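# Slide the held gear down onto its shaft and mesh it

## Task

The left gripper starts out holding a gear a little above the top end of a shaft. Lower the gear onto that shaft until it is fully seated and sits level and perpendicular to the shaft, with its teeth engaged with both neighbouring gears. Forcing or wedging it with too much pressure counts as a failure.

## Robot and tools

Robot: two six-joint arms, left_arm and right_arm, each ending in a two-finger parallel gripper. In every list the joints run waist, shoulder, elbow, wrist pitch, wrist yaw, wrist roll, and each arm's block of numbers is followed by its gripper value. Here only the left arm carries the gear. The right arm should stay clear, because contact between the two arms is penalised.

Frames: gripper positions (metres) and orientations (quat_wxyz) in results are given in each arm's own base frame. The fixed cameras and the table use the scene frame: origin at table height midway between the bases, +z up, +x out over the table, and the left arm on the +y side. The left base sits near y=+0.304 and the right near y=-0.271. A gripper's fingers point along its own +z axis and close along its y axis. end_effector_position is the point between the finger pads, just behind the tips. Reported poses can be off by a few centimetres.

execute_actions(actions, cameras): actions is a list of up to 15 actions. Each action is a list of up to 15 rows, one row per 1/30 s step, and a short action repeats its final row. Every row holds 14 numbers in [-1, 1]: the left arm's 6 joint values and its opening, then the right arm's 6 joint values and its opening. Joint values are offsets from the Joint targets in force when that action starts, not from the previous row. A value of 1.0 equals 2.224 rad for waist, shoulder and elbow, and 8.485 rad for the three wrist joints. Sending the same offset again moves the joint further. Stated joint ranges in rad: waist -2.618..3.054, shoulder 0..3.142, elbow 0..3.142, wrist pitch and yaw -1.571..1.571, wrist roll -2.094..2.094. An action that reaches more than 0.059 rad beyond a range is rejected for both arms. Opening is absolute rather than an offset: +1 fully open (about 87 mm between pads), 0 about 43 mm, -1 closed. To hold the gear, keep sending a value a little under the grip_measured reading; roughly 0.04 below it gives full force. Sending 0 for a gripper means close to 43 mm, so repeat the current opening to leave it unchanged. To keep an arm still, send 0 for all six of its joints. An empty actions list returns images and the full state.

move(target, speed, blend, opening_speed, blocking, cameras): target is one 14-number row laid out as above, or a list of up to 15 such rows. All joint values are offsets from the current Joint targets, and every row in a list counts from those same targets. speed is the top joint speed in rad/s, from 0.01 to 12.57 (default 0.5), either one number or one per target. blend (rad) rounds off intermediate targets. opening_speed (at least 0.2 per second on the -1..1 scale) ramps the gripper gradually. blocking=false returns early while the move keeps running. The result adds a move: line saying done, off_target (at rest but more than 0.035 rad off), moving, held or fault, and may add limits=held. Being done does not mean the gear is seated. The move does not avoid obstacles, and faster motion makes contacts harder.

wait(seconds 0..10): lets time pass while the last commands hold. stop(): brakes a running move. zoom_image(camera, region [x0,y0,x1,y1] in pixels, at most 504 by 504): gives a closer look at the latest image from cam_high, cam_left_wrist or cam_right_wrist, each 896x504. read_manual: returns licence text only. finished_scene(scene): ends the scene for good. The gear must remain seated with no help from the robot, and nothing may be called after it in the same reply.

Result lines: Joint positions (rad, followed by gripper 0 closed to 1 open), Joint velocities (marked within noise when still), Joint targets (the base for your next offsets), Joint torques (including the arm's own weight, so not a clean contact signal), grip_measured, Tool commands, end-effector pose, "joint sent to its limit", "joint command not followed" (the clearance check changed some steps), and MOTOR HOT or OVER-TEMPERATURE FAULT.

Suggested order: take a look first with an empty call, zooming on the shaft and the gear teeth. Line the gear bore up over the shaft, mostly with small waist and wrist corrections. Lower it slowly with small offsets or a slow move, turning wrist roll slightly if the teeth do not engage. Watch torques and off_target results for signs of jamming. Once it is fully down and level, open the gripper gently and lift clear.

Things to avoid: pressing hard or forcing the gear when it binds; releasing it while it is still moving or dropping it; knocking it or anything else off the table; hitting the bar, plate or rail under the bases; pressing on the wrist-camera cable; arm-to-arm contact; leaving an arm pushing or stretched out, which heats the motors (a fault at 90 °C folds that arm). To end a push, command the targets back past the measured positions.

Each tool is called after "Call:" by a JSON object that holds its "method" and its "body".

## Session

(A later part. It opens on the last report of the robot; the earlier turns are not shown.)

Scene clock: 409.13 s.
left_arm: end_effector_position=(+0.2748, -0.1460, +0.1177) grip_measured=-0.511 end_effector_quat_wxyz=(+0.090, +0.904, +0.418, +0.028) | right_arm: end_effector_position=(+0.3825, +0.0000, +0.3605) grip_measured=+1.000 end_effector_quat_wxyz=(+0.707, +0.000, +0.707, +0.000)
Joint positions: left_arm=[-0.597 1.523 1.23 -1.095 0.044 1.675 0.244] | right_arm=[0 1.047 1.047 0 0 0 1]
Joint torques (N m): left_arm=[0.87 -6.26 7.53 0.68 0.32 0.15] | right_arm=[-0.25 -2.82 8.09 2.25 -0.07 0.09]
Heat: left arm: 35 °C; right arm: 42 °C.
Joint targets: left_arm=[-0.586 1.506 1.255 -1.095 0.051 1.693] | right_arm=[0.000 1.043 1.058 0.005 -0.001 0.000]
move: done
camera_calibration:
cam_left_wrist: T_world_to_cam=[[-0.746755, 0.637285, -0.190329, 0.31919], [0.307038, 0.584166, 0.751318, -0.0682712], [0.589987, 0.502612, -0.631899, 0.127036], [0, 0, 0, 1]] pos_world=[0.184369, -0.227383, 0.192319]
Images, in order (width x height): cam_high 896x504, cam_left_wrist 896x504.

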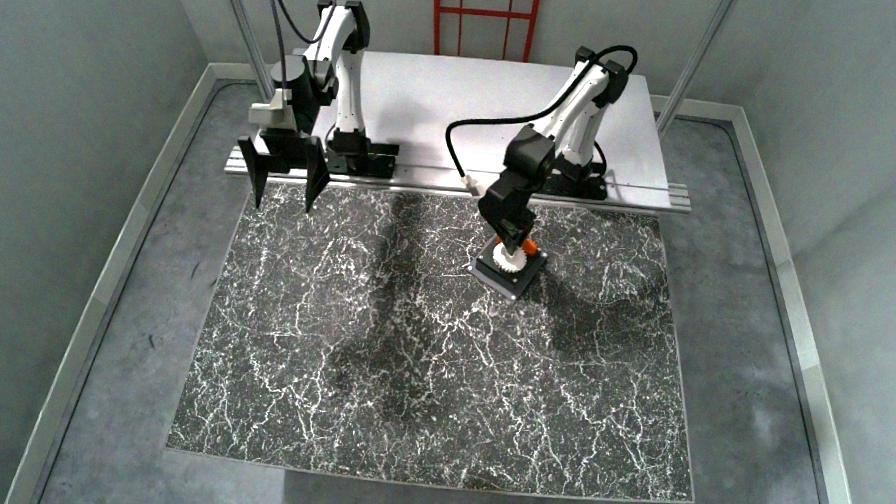

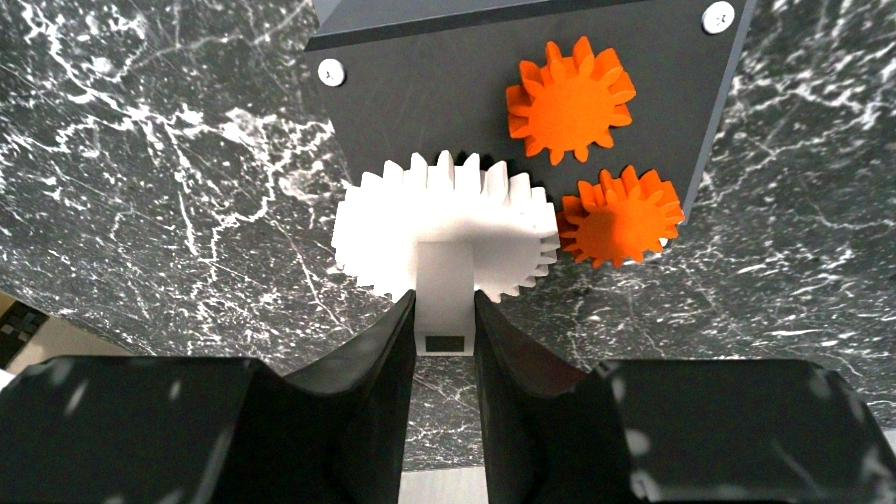

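Call:
{"method": "move", "body": {"target": [[0,0,0.003,0,0,0,-1,0,0,0,0,0,0,1],[0,0,0.003,-0.0058,0,0,-1,0,0,0,0,0,0,1]], "speed": 0.1, "cameras": ["cam_high","cam_left_wrist"]}}

Call:
{"method": "zoom_image", "body": {"camera": "cam_high", "region": [490, 236, 534, 276]}}

Scene clock: 448.67 s.
left_arm: end_effector_position=(+0.2702, -0.1428, +0.1184) grip_measured=-0.511 end_effector_quat_wxyz=(+0.080, +0.905, +0.418, +0.022) | right_arm: end_effector_position=(+0.3825, +0.0000, +0.3605) grip_measured=+1.000 end_effector_quat_wxyz=(+0.707, +0.000, +0.707, +0.000)
Joint positions: left_arm=[-0.597 1.523 1.238 -1.125 0.044 1.676 0.244] | right_arm=[0 1.047 1.047 0 0 0 1]
Joint torques (N m): left_arm=[0.9 -6.31 7.53 0.46 0.33 0.15] | right_arm=[-0.24 -2.84 8.1 2.25 -0.07 0.09]
Heat: left arm: 35 °C; right arm: 42 °C.
Joint targets: left_arm=[-0.586 1.506 1.262 -1.144 0.051 1.693] | right_arm=[0.000 1.043 1.058 0.005 -0.001 0.000]
move: done
camera_calibration:
cam_left_wrist: T_world_to_cam=[[-0.749918, 0.639946, -0.167608, 0.312409], [0.321707, 0.574177, 0.752878, -0.0747791], [0.578037, 0.510676, -0.636461, 0.133633], [0, 0, 0, 1]] pos_world=[0.181093, -0.225231, 0.193714]
Images, in order (width x height): cam_high 896x504, cam_left_wrist 896x504.

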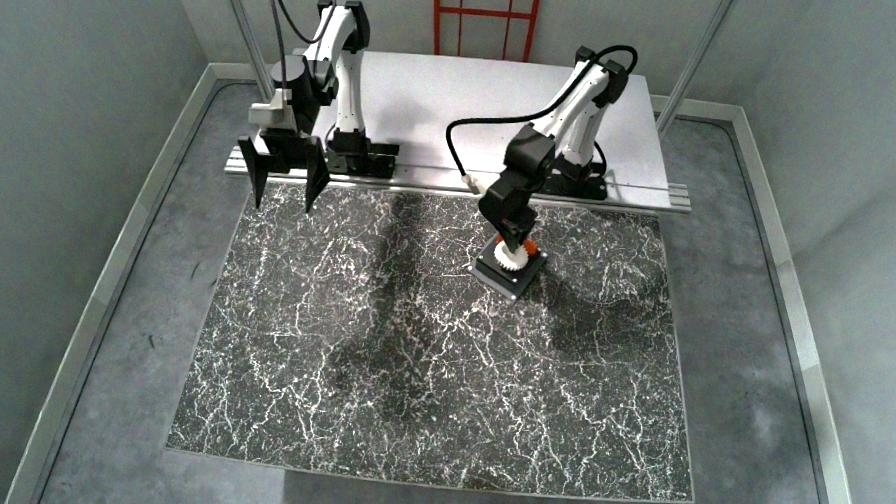

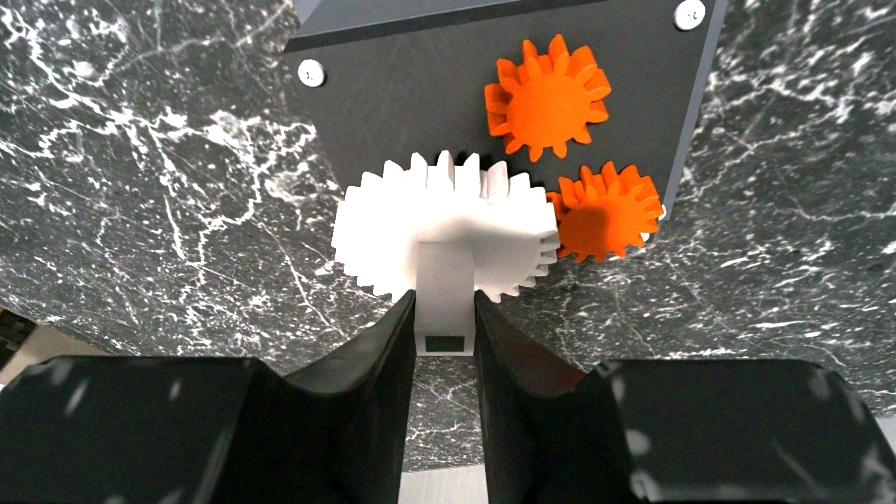

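Scaled by 11.455 from the camera's 896x504 image, which has a finer 1280x720 frame.

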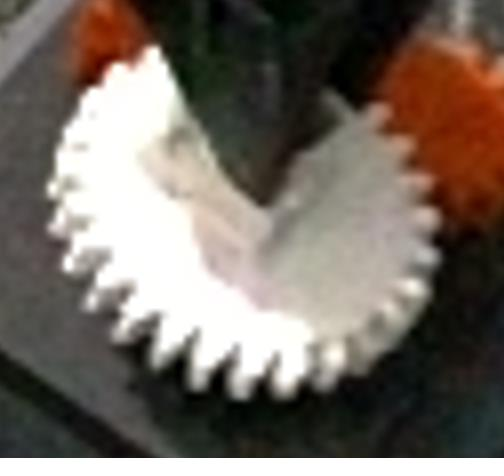

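Call:
{"method": "move", "body": {"target": [[0,0,-0.0145,0.0033,0,0,-1,0,0,0,0,0,0,1],[0,0,-0.0175,0.0042,0,0,-1,0,0,0,0,0,0,1]], "speed": 0.1}}

Call:
{"method": "move", "body": {"target": [[0,0,-0.0029,0.0008,0,0,-1,0,0,0,0,0,0,1]], "speed": 0.08}}

Scene clock: 455.80 s.
left_arm: end_effector_position=(+0.2700, -0.1427, +0.1170) grip_measured=-0.511 end_effector_quat_wxyz=(+0.079, +0.905, +0.418, +0.022) | right_arm: end_effector_position=(+0.3825, +0.0000, +0.3605) grip_measured=+1.000 end_effector_quat_wxyz=(+0.707, +0.000, +0.707, +0.000)
Joint positions: left_arm=[-0.597 1.523 1.232 -1.12 0.044 1.676 0.244] | right_arm=[0 1.047 1.047 0 0 0 1]
Joint torques (N m): left_arm=[0.8 -6.31 4.78 0.75 0.33 0.13] | right_arm=[-0.24 -2.84 8.1 2.25 -0.07 0.09]
Heat: left arm: 35 °C; right arm: 42 °C.
Joint targets: left_arm=[-0.586 1.506 1.223 -1.108 0.051 1.693] | right_arm=[0.000 1.043 1.058 0.005 -0.001 0.000]
move: done

Scene clock: 456.50 s.
left_arm: end_effector_position=(+0.2705, -0.1430, +0.1161) grip_measured=-0.511 end_effector_quat_wxyz=(+0.080, +0.905, +0.418, +0.023) | right_arm: end_effector_position=(+0.3825, +0.0000, +0.3605) grip_measured=+1.000 end_effector_quat_wxyz=(+0.707, +0.000, +0.707, +0.000)
Joint positions: left_arm=[-0.597 1.523 1.228 -1.114 0.044 1.676 0.244] | right_arm=[0 1.047 1.047 0 0 0 1]
Joint torques (N m): left_arm=[0.87 -6.17 4.64 0.77 0.31 0.13] | right_arm=[-0.23 -2.84 8.1 2.25 -0.06 0.09]
Heat: left arm: 35 °C; right arm: 42 °C.
Joint targets: left_arm=[-0.586 1.506 1.216 -1.102 0.051 1.694] | right_arm=[0.000 1.043 1.058 0.005 -0.001 0.000]
move: done

Call:
{"method": "move", "body": {"target": [[0,0,-0.0029,0.0008,0,0,-1,0,0,0,0,0,0,1]], "speed": 0.08}}

Call:
{"method": "move", "body": {"target": [[0,0,-0.0029,0.0008,0,0,-1,0,0,0,0,0,0,1]], "speed": 0.08, "cameras": ["cam_high","cam_left_wrist"]}}

Call:
{"method": "zoom_image", "body": {"camera": "cam_high", "region": [490, 236, 534, 276]}}

Call:
{"method": "zoom_image", "body": {"camera": "cam_left_wrist", "region": [400, 20, 690, 290]}}

Scene clock: 462.67 s.
left_arm: end_effector_position=(+0.2705, -0.1430, +0.1159) grip_measured=-0.511 end_effector_quat_wxyz=(+0.080, +0.905, +0.418, +0.023) | right_arm: end_effector_position=(+0.3825, +0.0000, +0.3605) grip_measured=+1.000 end_effector_quat_wxyz=(+0.707, +0.000, +0.707, +0.000)
Joint positions: left_arm=[-0.597 1.523 1.227 -1.113 0.044 1.676 0.244] | right_arm=[0 1.047 1.047 0 0 0 1]
Joint torques (N m): left_arm=[0.87 -6.11 4.16 0.8 0.32 0.14] | right_arm=[-0.24 -2.84 8.1 2.25 -0.07 0.09]
Heat: left arm: 35 °C; right arm: 42 °C.
Joint targets: left_arm=[-0.586 1.506 1.210 -1.095 0.051 1.694] | right_arm=[0.000 1.043 1.058 0.005 -0.001 0.000]
move: done

Scene clock: 463.37 s.
left_arm: end_effector_position=(+0.2704, -0.1430, +0.1157) grip_measured=-0.511 end_effector_quat_wxyz=(+0.082, +0.905, +0.418, +0.024) | right_arm: end_effector_position=(+0.3825, +0.0000, +0.3605) grip_measured=+1.000 end_effector_quat_wxyz=(+0.707, +0.000, +0.707, +0.000)
Joint positions: left_arm=[-0.597 1.521 1.223 -1.109 0.044 1.676 0.244] | right_arm=[0 1.047 1.047 0 0 0 1]
Joint torques (N m): left_arm=[0.81 -6.15 3.99 0.85 0.3 0.14] | right_arm=[-0.25 -2.84 8.1 2.25 -0.07 0.09]
Heat: left arm: 35 °C; right arm: 42 °C.
Joint targets: left_arm=[-0.586 1.506 1.203 -1.088 0.051 1.694] | right_arm=[0.000 1.043 1.058 0.005 -0.001 0.000]
move: done
camera_calibration:
cam_left_wrist: T_world_to_cam=[[-0.74873, 0.64014, -0.172114, 0.312509], [0.31926, 0.575791, 0.752687, -0.0718533], [0.580927, 0.508611, -0.635483, 0.13068], [0, 0, 0, 1]] pos_world=[0.181009, -0.225142, 0.190915]
Images, in order (width x height): cam_high 896x504, cam_left_wrist 896x504.

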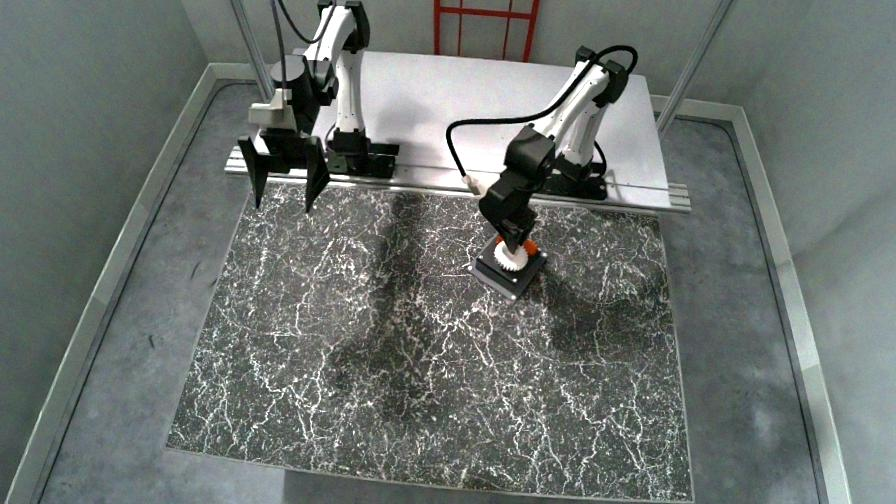

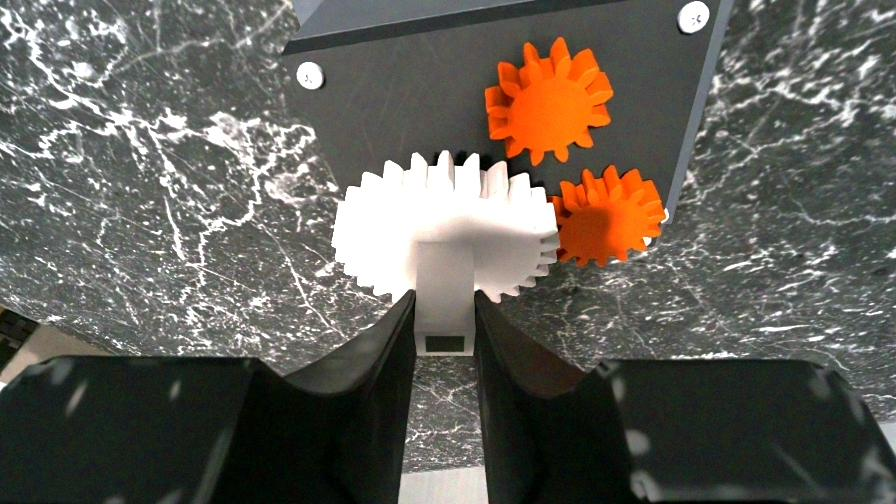

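Scaled by 11.455 from the camera's 896x504 image, which has a finer 1280x720 frame.

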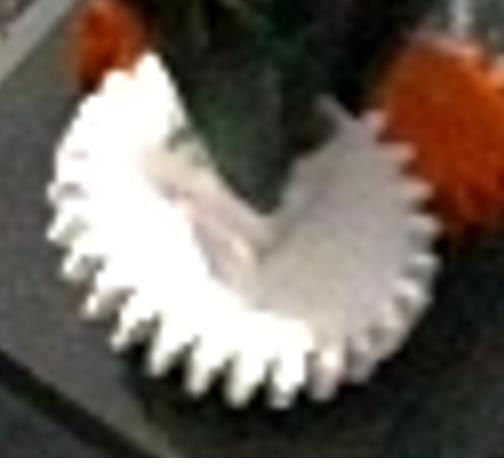

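Scaled by 1.738 from the camera's 896x504 image, which has a finer 1280x720 frame.

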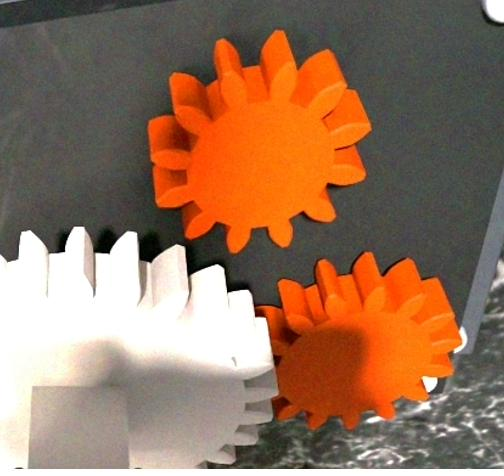

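Call:
{"method": "zoom_image", "body": {"camera": "cam_left_wrist", "region": [475, 25, 625, 175]}}

Call:
{"method": "zoom_image", "body": {"camera": "cam_left_wrist", "region": [540, 155, 680, 275]}}

Call:
{"method": "zoom_image", "body": {"camera": "cam_left_wrist", "region": [325, 140, 445, 310]}}

Scaled by 3.360 from the camera's 896x504 image, which has a finer 1280x720 frame.

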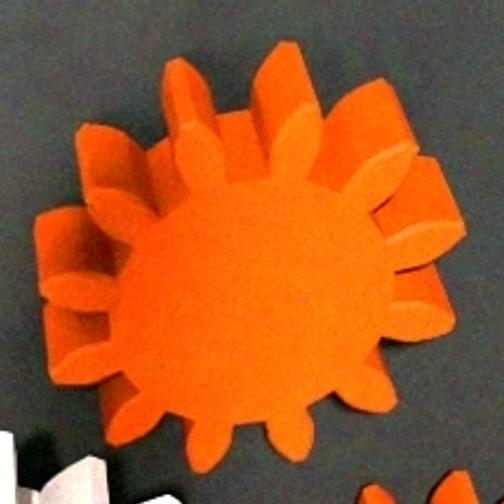

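Scaled by 3.600 from the camera's 896x504 image, which has a finer 1280x720 frame.

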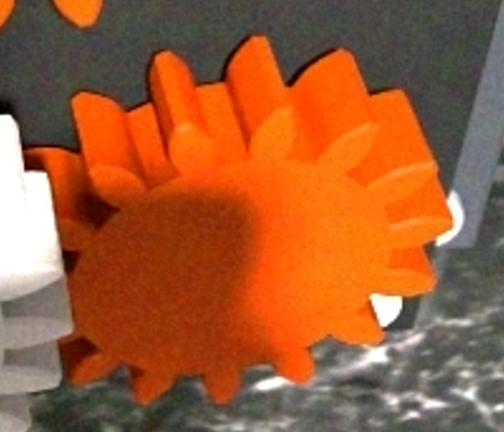

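Scaled by 2.965 from the camera's 896x504 image, which has a finer 1280x720 frame.

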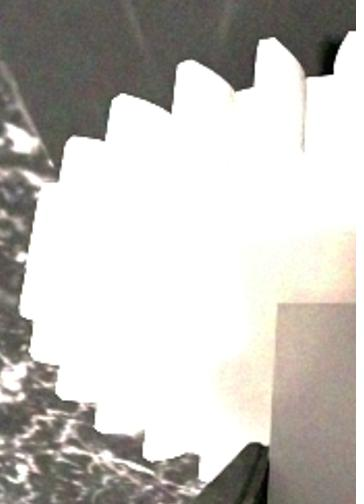

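Call:
{"method": "move", "body": {"target": [[0,0,0.0405,-0.0100,0,0,-1,0,0,0,0,0,0,1],[-0.0495,0.0283,0.0430,-0.0115,-0.0189,-0.0144,-1,0,0,0,0,0,0,1]], "speed": 0.15, "cameras": ["cam_high","cam_left_wrist"]}}

Call:
{"method": "zoom_image", "body": {"camera": "cam_high", "region": [490, 236, 534, 276]}}

Call:
{"method": "zoom_image", "body": {"camera": "cam_left_wrist", "region": [325, 30, 685, 310]}}

Scene clock: 580.53 s.
left_arm: end_effector_position=(+0.2669, -0.1454, +0.1236) grip_measured=-0.511 end_effector_quat_wxyz=(+0.034, +0.904, +0.421, +0.068) | right_arm: end_effector_position=(+0.3825, +0.0000, +0.3605) grip_measured=+1.000 end_effector_quat_wxyz=(+0.707, +0.000, +0.707, +0.000)
Joint positions: left_arm=[-0.69 1.556 1.273 -1.166 -0.094 1.585 0.244] | right_arm=[0 1.047 1.047 0 0 0 1]
Joint torques (N m): left_arm=[-0.75 -4.12 7.61 0.43 -0.08 -0.16] | right_arm=[-0.24 -2.84 8.1 2.25 -0.07 0.09]
Heat: left arm: 35 °C; right arm: 43 °C.
Joint targets: left_arm=[-0.696 1.569 1.299 -1.186 -0.109 1.571] | right_arm=[0.000 1.043 1.058 0.005 -0.001 0.000]
move: done
camera_calibration:
cam_left_wrist: T_world_to_cam=[[-0.753286, 0.645888, -0.124049, 0.308853], [0.277902, 0.483528, 0.830043, -0.087154], [0.596096, 0.590786, -0.543729, 0.135421], [0, 0, 0, 1]] pos_world=[0.176151, -0.237348, 0.184287]
Images, in order (width x height): cam_high 896x504, cam_left_wrist 896x504.

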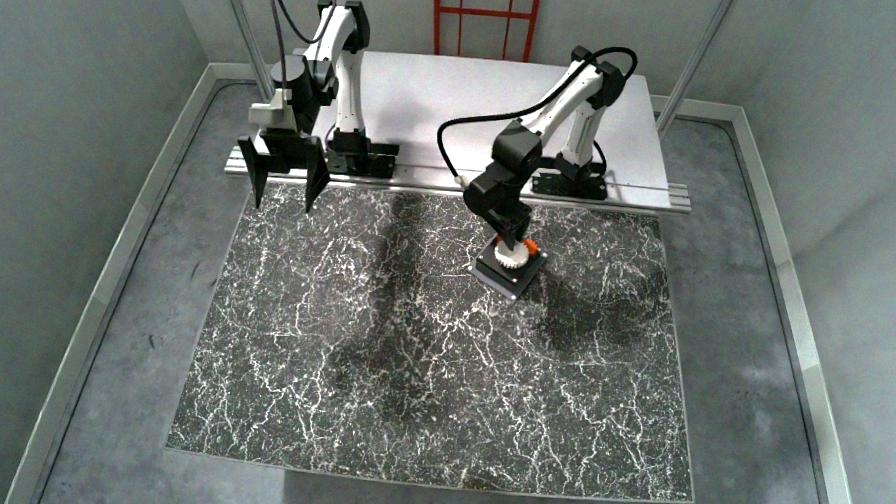

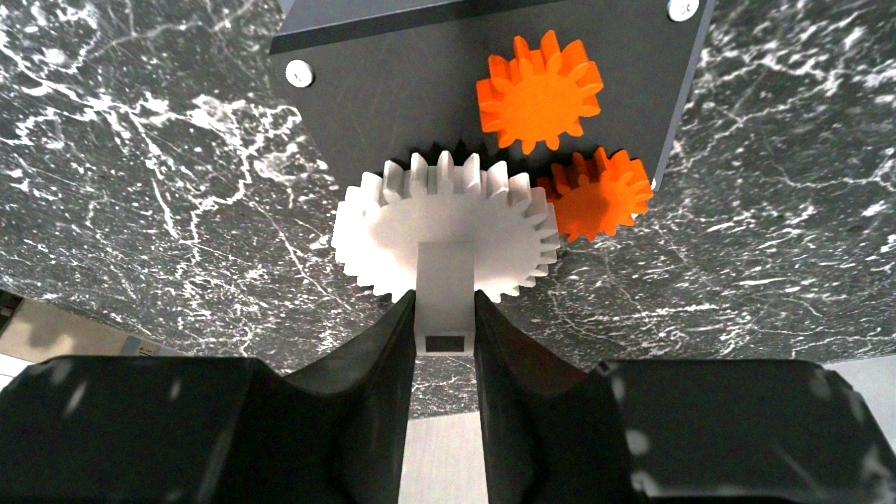

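Scaled by 11.455 from the camera's 896x504 image, which has a finer 1280x720 frame.

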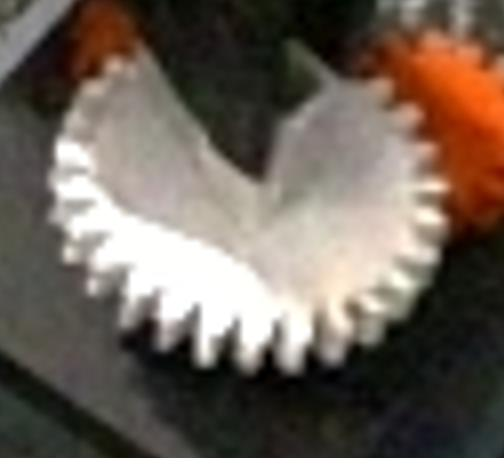

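Scaled by 1.400 from the camera's 896x504 image, which has a finer 1280x720 frame.

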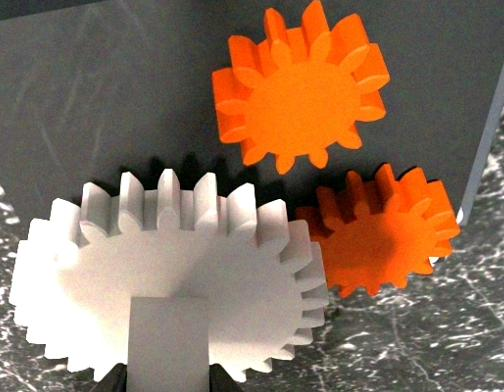

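Call:
{"method": "zoom_image", "body": {"camera": "cam_left_wrist", "region": [465, 20, 615, 160]}}

Call:
{"method": "zoom_image", "body": {"camera": "cam_left_wrist", "region": [325, 140, 565, 310]}}

Call:
{"method": "zoom_image", "body": {"camera": "cam_left_wrist", "region": [530, 135, 670, 255]}}

Scaled by 3.360 from the camera's 896x504 image, which has a finer 1280x720 frame.

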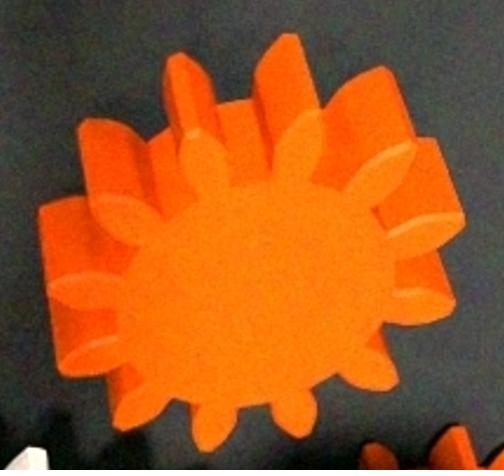

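Scaled by 2.100 from the camera's 896x504 image, which has a finer 1280x720 frame.

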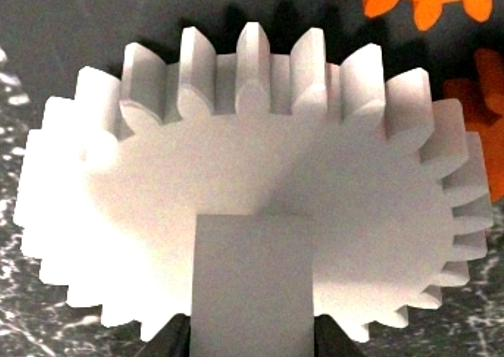

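Scaled by 3.600 from the camera's 896x504 image, which has a finer 1280x720 frame.

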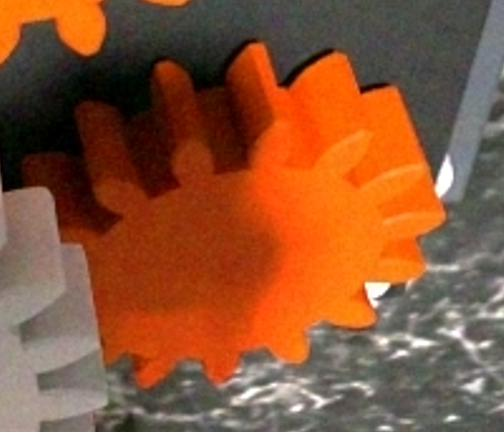

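Call:
{"method": "move", "body": {"target": [[-0.0130,0.0107,0,0.0048,-0.0052,-0.0029,-1,0,0,0,0,0,0,1]], "speed": 0.1, "cameras": ["cam_high","cam_left_wrist"]}}

Call:
{"method": "zoom_image", "body": {"camera": "cam_high", "region": [490, 236, 534, 276]}}

Call:
{"method": "zoom_image", "body": {"camera": "cam_left_wrist", "region": [325, 30, 685, 310]}}

Scene clock: 616.20 s.
left_arm: end_effector_position=(+0.2692, -0.1490, +0.1207) grip_measured=-0.511 end_effector_quat_wxyz=(+0.023, +0.903, +0.419, +0.085) | right_arm: end_effector_position=(+0.3825, +0.0000, +0.3605) grip_measured=+1.000 end_effector_quat_wxyz=(+0.707, +0.000, +0.707, +0.000)
Joint positions: left_arm=[-0.719 1.579 1.275 -1.155 -0.137 1.561 0.244] | right_arm=[0 1.047 1.047 0 0 0 1]
Joint torques (N m): left_arm=[-0.66 -4.23 7.32 0.65 -0.09 -0.16] | right_arm=[-0.24 -2.84 8.1 2.25 -0.07 0.09]
Heat: left arm: 34 °C; right arm: 43 °C.
Joint targets: left_arm=[-0.725 1.593 1.299 -1.145 -0.153 1.547] | right_arm=[0.000 1.043 1.058 0.005 -0.001 0.000]
move: done
camera_calibration:
cam_left_wrist: T_world_to_cam=[[-0.750847, 0.649935, -0.117524, 0.311734], [0.259858, 0.454288, 0.852113, -0.0858467], [0.607208, 0.609267, -0.509992, 0.130335], [0, 0, 0, 1]] pos_world=[0.177232, -0.243017, 0.176257]
Images, in order (width x height): cam_high 896x504, cam_left_wrist 896x504.

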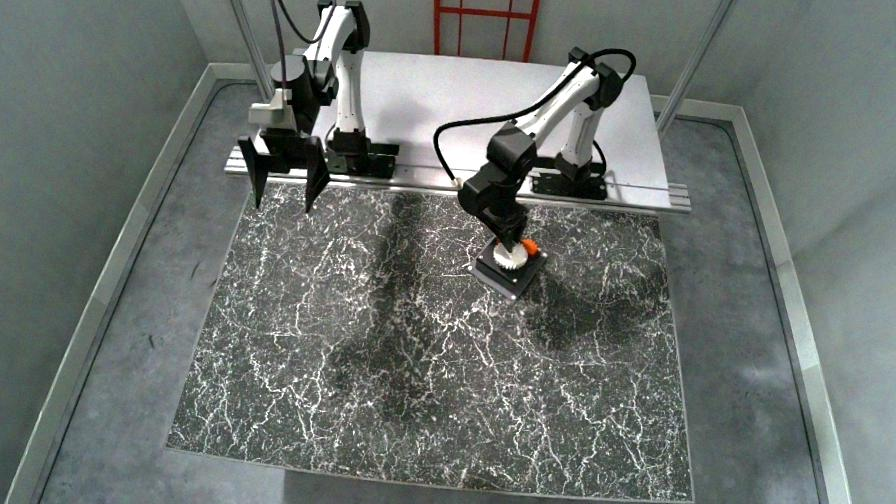

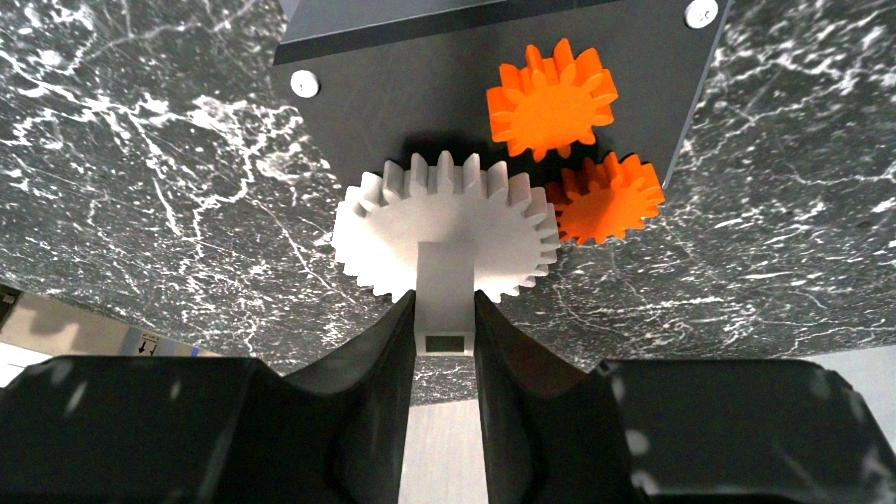

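Scaled by 11.455 from the camera's 896x504 image, which has a finer 1280x720 frame.

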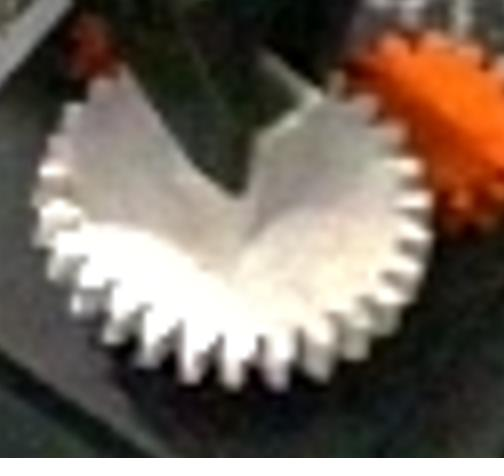

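Scaled by 1.400 from the camera's 896x504 image, which has a finer 1280x720 frame.

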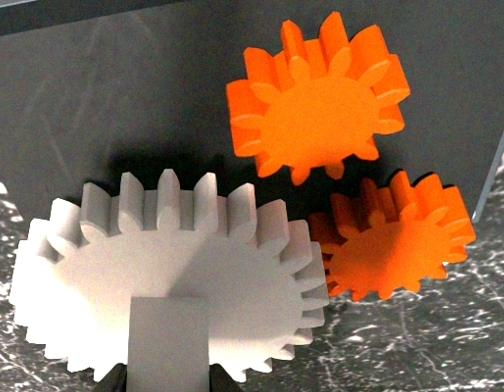

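Call:
{"method": "move", "body": {"target": [[0.0100,0,0,0,0,0,-1,0,0,0,0,0,0,1],[0.0103,0,-0.0207,0.0014,0,0,-1,0,0,0,0,0,0,1]], "speed": 0.1, "cameras": ["cam_high","cam_left_wrist"]}}

Call:
{"method": "zoom_image", "body": {"camera": "cam_high", "region": [490, 236, 534, 276]}}

Scene clock: 630.43 s.
left_arm: end_effector_position=(+0.2696, -0.1468, +0.1172) grip_measured=-0.511 end_effector_quat_wxyz=(+0.022, +0.902, +0.422, +0.085) | right_arm: end_effector_position=(+0.3825, +0.0000, +0.3605) grip_measured=+1.000 end_effector_quat_wxyz=(+0.707, +0.000, +0.707, +0.000)
Joint positions: left_arm=[-0.713 1.579 1.262 -1.143 -0.138 1.56 0.244] | right_arm=[0 1.047 1.047 0 0 0 1]
Joint torques (N m): left_arm=[0.9 -4.23 4.86 0.7 -0.09 -0.17] | right_arm=[-0.24 -2.84 8.1 2.25 -0.07 0.09]
Heat: left arm: 34 °C; right arm: 43 °C.
Joint targets: left_arm=[-0.702 1.593 1.253 -1.133 -0.153 1.547] | right_arm=[0.000 1.043 1.058 0.005 -0.001 0.000]
move: done
camera_calibration:
cam_left_wrist: T_world_to_cam=[[-0.755199, 0.645205, -0.115695, 0.310461], [0.257693, 0.454517, 0.852648, -0.0834013], [0.602718, 0.614106, -0.509515, 0.128805], [0, 0, 0, 1]] pos_world=[0.178318, -0.241504, 0.172659]
Images, in order (width x height): cam_high 896x504, cam_left_wrist 896x504.

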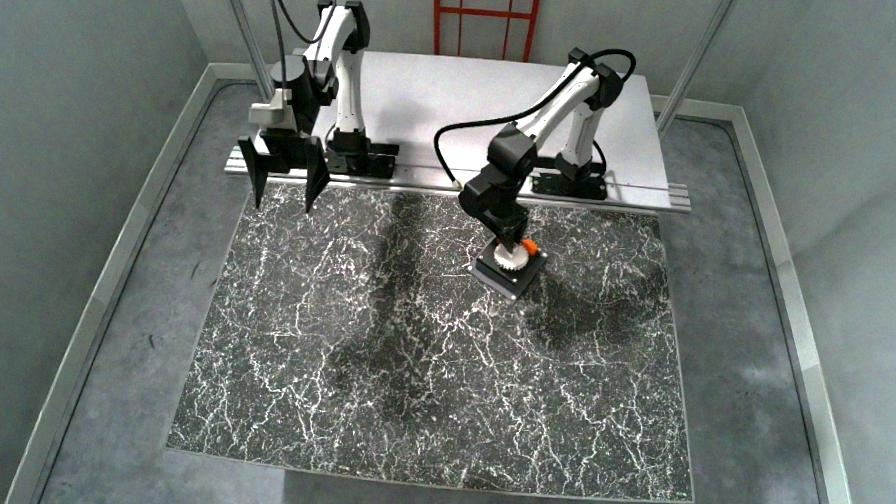

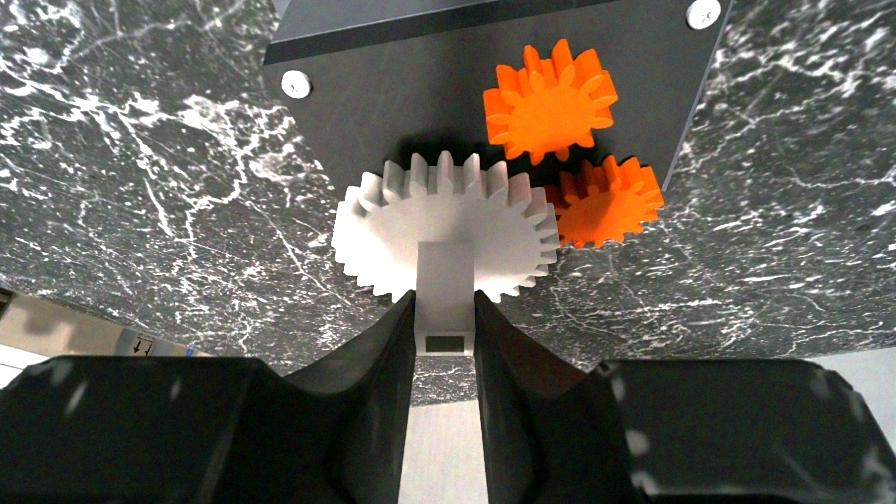

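Scaled by 11.455 from the camera's 896x504 image, which has a finer 1280x720 frame.

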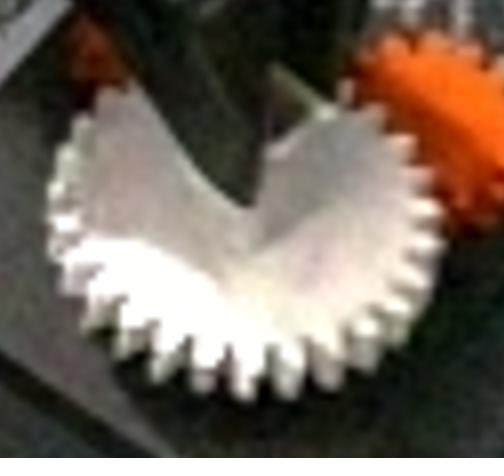

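Call:
{"method": "move", "body": {"target": [[-0.0100,0,-0.0029,0.0008,0,0,-1,0,0,0,0,0,0,1],[-0.0115,0,-0.0029,0.0008,0,0,-1,0,0,0,0,0,0,1]], "speed": 0.08}}

Call:
{"method": "move", "body": {"target": [[0,0.0004,-0.0025,0.0009,0,0,-1,0,0,0,0,0,0,1]], "speed": 0.08}}

Call:
{"method": "move", "body": {"target": [[0,0.0004,-0.0025,0.0009,0,0,-1,0,0,0,0,0,0,1]], "speed": 0.08}}

Scene clock: 637.60 s.
left_arm: end_effector_position=(+0.2696, -0.1485, +0.1168) grip_measured=-0.511 end_effector_quat_wxyz=(+0.022, +0.903, +0.419, +0.089) | right_arm: end_effector_position=(+0.3825, +0.0000, +0.3605) grip_measured=+1.000 end_effector_quat_wxyz=(+0.707, +0.000, +0.707, +0.000)
Joint positions: left_arm=[-0.721 1.579 1.258 -1.136 -0.144 1.56 0.244] | right_arm=[0 1.047 1.047 0 0 0 1]
Joint torques (N m): left_arm=[-0.77 -4.27 4.57 0.67 -0.01 -0.16] | right_arm=[-0.24 -2.84 8.1 2.25 -0.07 0.1]
Heat: left arm: 34 °C; right arm: 43 °C.
Joint targets: left_arm=[-0.728 1.593 1.247 -1.127 -0.153 1.546] | right_arm=[0.000 1.043 1.058 0.005 -0.001 0.000]
move: done

Scene clock: 638.33 s.
left_arm: end_effector_position=(+0.2700, -0.1479, +0.1166) grip_measured=-0.511 end_effector_quat_wxyz=(+0.021, +0.903, +0.419, +0.091) | right_arm: end_effector_position=(+0.3825, +0.0000, +0.3605) grip_measured=+1.000 end_effector_quat_wxyz=(+0.707, +0.000, +0.707, +0.000)
Joint positions: left_arm=[-0.721 1.579 1.256 -1.134 -0.149 1.56 0.244] | right_arm=[0 1.047 1.047 0 0 0 1]
Joint velocities: left_arm=[0.002 0.012 -0.002 -0.168 -0.007 0.051 0.007] | right_arm=[within noise]
Joint torques (N m): left_arm=[-0.69 -4.05 4.4 0.72 0.04 -0.17] | right_arm=[-0.24 -2.84 8.1 2.25 -0.07 0.09]
Heat: left arm: 34 °C; right arm: 43 °C.
Joint targets: left_arm=[-0.728 1.594 1.241 -1.119 -0.153 1.547] | right_arm=[0.000 1.043 1.058 0.005 -0.001 0.000]
move: done

Scene clock: 639.03 s.
left_arm: end_effector_position=(+0.2700, -0.1478, +0.1163) grip_measured=-0.511 end_effector_quat_wxyz=(+0.021, +0.903, +0.420, +0.091) | right_arm: end_effector_position=(+0.3825, +0.0000, +0.3605) grip_measured=+1.000 end_effector_quat_wxyz=(+0.707, +0.000, +0.707, +0.000)
Joint positions: left_arm=[-0.721 1.579 1.255 -1.133 -0.149 1.559 0.244] | right_arm=[0 1.047 1.047 0 0 0 1]
Joint torques (N m): left_arm=[-0.83 -4.08 4 0.79 0.03 -0.17] | right_arm=[-0.24 -2.84 8.1 2.25 -0.07 0.09]
Heat: left arm: 34 °C; right arm: 43 °C.
Joint targets: left_arm=[-0.728 1.595 1.235 -1.111 -0.153 1.547] | right_arm=[0.000 1.043 1.058 0.005 -0.001 0.000]
move: done

Call:
{"method": "wait", "body": {"seconds": 0, "cameras": ["cam_high","cam_left_wrist"]}}

Call:
{"method": "zoom_image", "body": {"camera": "cam_high", "region": [490, 236, 534, 276]}}

Call:
{"method": "zoom_image", "body": {"camera": "cam_left_wrist", "region": [420, 30, 680, 290]}}

Scene clock: 643.73 s.
left_arm: end_effector_position=(+0.2700, -0.1478, +0.1163) grip_measured=-0.511 end_effector_quat_wxyz=(+0.021, +0.903, +0.420, +0.091) | right_arm: end_effector_position=(+0.3825, +0.0000, +0.3605) grip_measured=+1.000 end_effector_quat_wxyz=(+0.707, +0.000, +0.707, +0.000)
Joint positions: left_arm=[-0.721 1.579 1.255 -1.133 -0.149 1.559 0.244] | right_arm=[0 1.047 1.047 0 0 0 1]
Joint torques (N m): left_arm=[-0.76 -4.11 3.99 0.78 0.03 -0.15] | right_arm=[-0.24 -2.84 8.1 2.25 -0.06 0.09]
Heat: left arm: 34 °C; right arm: 43 °C.
Joint targets: left_arm=[-0.728 1.595 1.235 -1.111 -0.153 1.547] | right_arm=[0.000 1.043 1.058 0.005 -0.001 0.000]
Tool commands: left_gripper/opening=-1.0 right_gripper/opening=+1.0
camera_calibration:
cam_left_wrist: T_world_to_cam=[[-0.750628, 0.649919, -0.119008, 0.311154], [0.251639, 0.447747, 0.858021, -0.0822825], [0.610929, 0.614108, -0.499636, 0.125389], [0, 0, 0, 1]] pos_world=[0.177663, -0.242385, 0.170279]
Images, in order (width x height): cam_high 896x504, cam_left_wrist 896x504.

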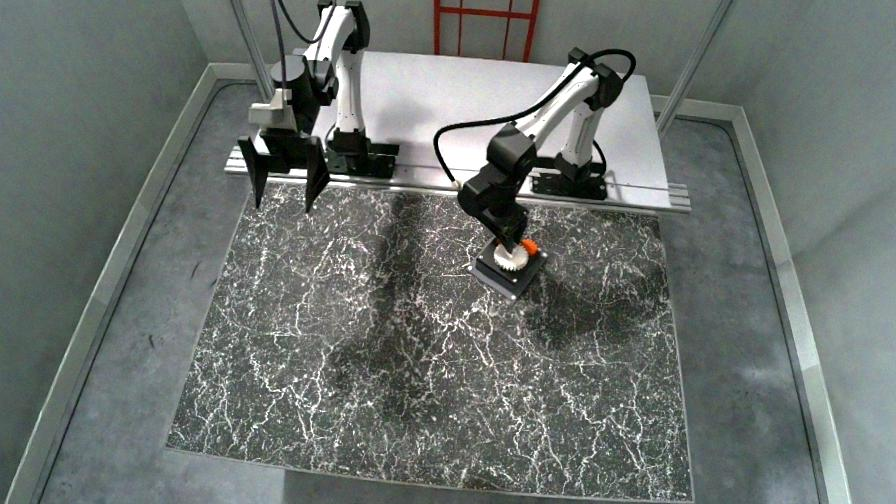

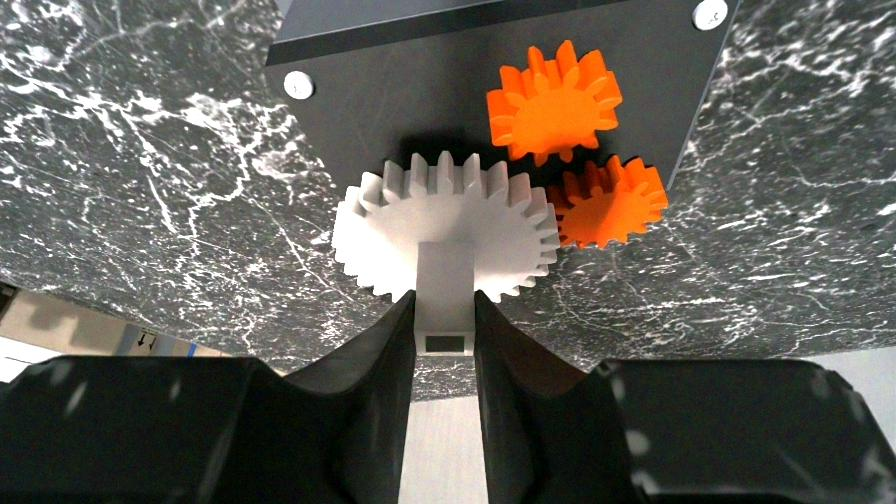

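Scaled by 11.455 from the camera's 896x504 image, which has a finer 1280x720 frame.

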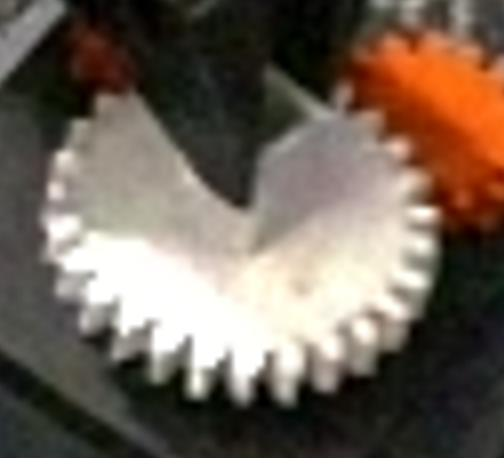

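Scaled by 1.938 from the camera's 896x504 image, which has a finer 1280x720 frame.

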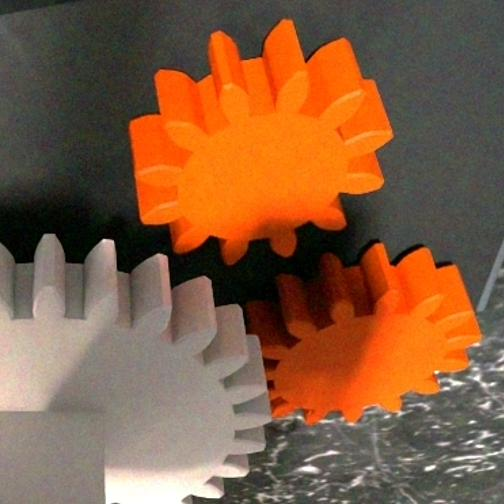

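Call:
{"method": "move", "body": {"target": [[-0.0040,0,0,0,0,-0.001,-1,0,0,0,0,0,0,1]], "speed": 0.05}}

Call:
{"method": "move", "body": {"target": [[-0.0012,-0.010,0,0,0,0,-1,0,0,0,0,0,0,1]], "speed": 0.05}}

Call:
{"method": "move", "body": {"target": [[0,-0.010,0,0,0,0,-1,0,0,0,0,0,0,1]], "speed": 0.05}}

Scene clock: 669.07 s.
left_arm: end_effector_position=(+0.2696, -0.1486, +0.1164) grip_measured=-0.511 end_effector_quat_wxyz=(+0.020, +0.903, +0.419, +0.095) | right_arm: end_effector_position=(+0.3825, +0.0000, +0.3605) grip_measured=+1.000 end_effector_quat_wxyz=(+0.707, +0.000, +0.707, +0.000)
Joint positions: left_arm=[-0.73 1.579 1.252 -1.131 -0.159 1.552 0.244] | right_arm=[0 1.047 1.047 0 0 0 1]
Joint torques (N m): left_arm=[-0.79 -4.15 4.18 0.76 0.15 -0.18] | right_arm=[-0.24 -2.84 8.1 2.25 -0.07 0.09]
Heat: left arm: 33 °C; right arm: 43 °C.
Joint targets: left_arm=[-0.737 1.595 1.235 -1.111 -0.153 1.538] | right_arm=[0.000 1.043 1.058 0.005 -0.001 0.000]
move: done

Scene clock: 669.77 s.
left_arm: end_effector_position=(+0.2692, -0.1493, +0.1164) grip_measured=-0.511 end_effector_quat_wxyz=(+0.020, +0.903, +0.418, +0.095) | right_arm: end_effector_position=(+0.3825, +0.0000, +0.3605) grip_measured=+1.000 end_effector_quat_wxyz=(+0.707, +0.000, +0.707, +0.000)
Joint positions: left_arm=[-0.732 1.579 1.252 -1.131 -0.159 1.551 0.244] | right_arm=[0 1.047 1.047 0 0 0 1]
Joint torques (N m): left_arm=[-0.76 -5.76 4.15 0.74 0.12 -0.16] | right_arm=[-0.24 -2.84 8.1 2.25 -0.07 0.09]
Heat: left arm: 33 °C; right arm: 43 °C.
Joint targets: left_arm=[-0.739 1.573 1.235 -1.111 -0.153 1.538] | right_arm=[0.000 1.043 1.058 0.005 -0.001 0.000]
move: done

Scene clock: 670.47 s.
left_arm: end_effector_position=(+0.2692, -0.1493, +0.1166) grip_measured=-0.511 end_effector_quat_wxyz=(+0.021, +0.903, +0.418, +0.096) | right_arm: end_effector_position=(+0.3825, +0.0000, +0.3605) grip_measured=+1.000 end_effector_quat_wxyz=(+0.707, +0.000, +0.707, +0.000)
Joint positions: left_arm=[-0.732 1.579 1.252 -1.13 -0.159 1.551 0.244] | right_arm=[0 1.047 1.047 0 0 0 1]
Joint torques (N m): left_arm=[-0.81 -7.45 4.22 0.75 0.13 -0.16] | right_arm=[-0.24 -2.84 8.1 2.25 -0.07 0.1]
Heat: left arm: 33 °C; right arm: 43 °C.
Joint targets: left_arm=[-0.739 1.550 1.235 -1.111 -0.153 1.538] | right_arm=[0.000 1.043 1.058 0.005 -0.001 0.000]
move: done

Call:
{"method": "move", "body": {"target": [[0,0,0.0210,0,0.0,0,-1,0,0,0,0,0,0,1],[0,-0.004,0.0210,-0.0012,0.0017,0,-1,0,0,0,0,0,0,1]], "speed": 0.1, "cameras": ["cam_high","cam_left_wrist"]}}

Call:
{"method": "zoom_image", "body": {"camera": "cam_high", "region": [490, 236, 534, 276]}}

Scene clock: 680.57 s.
left_arm: end_effector_position=(+0.2706, -0.1537, +0.1176) grip_measured=-0.511 end_effector_quat_wxyz=(+0.031, +0.903, +0.418, +0.092) | right_arm: end_effector_position=(+0.3825, +0.0000, +0.3605) grip_measured=+1.000 end_effector_quat_wxyz=(+0.707, +0.000, +0.707, +0.000)
Joint positions: left_arm=[-0.732 1.579 1.259 -1.121 -0.145 1.551 0.244] | right_arm=[0 1.047 1.047 0 0 0 1]
Joint torques (N m): left_arm=[-0.69 -8.21 7.47 0.62 0.18 -0.15] | right_arm=[-0.25 -2.84 8.1 2.25 -0.06 0.09]
Heat: left arm: 34 °C; right arm: 43 °C.
Joint targets: left_arm=[-0.739 1.541 1.282 -1.121 -0.139 1.538] | right_arm=[0.000 1.043 1.058 0.005 -0.001 0.000]
move: off_target (left_arm); left_arm: the shoulder is farthest, 0.038 rad from its target
camera_calibration:
cam_left_wrist: T_world_to_cam=[[-0.746941, 0.650664, -0.136801, 0.31681], [0.244708, 0.460334, 0.853353, -0.0766067], [0.61822, 0.603928, -0.503065, 0.126134], [0, 0, 0, 1]] pos_world=[0.177406, -0.247048, 0.172166]
Images, in order (width x height): cam_high 896x504, cam_left_wrist 896x504.

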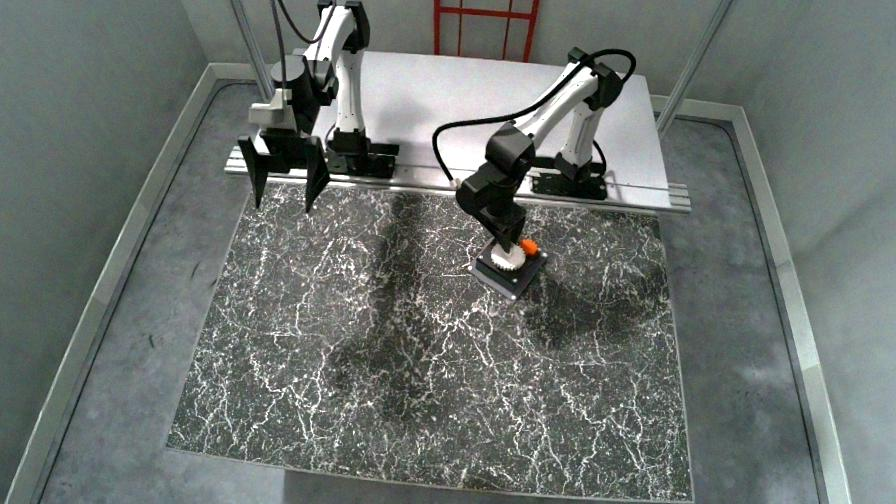

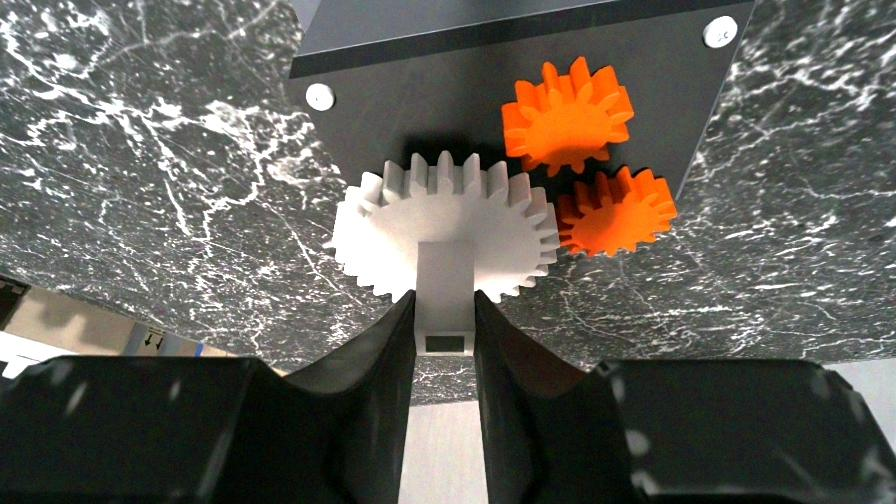

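Scaled by 11.455 from the camera's 896x504 image, which has a finer 1280x720 frame.

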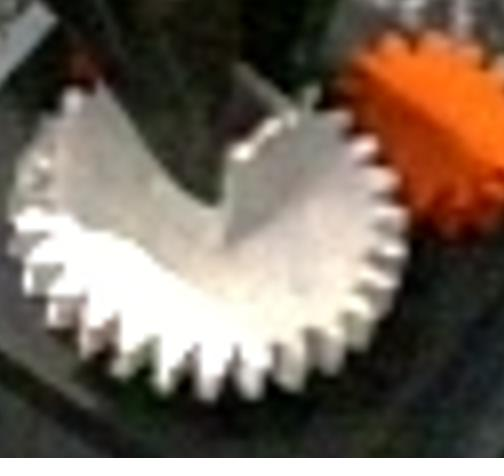

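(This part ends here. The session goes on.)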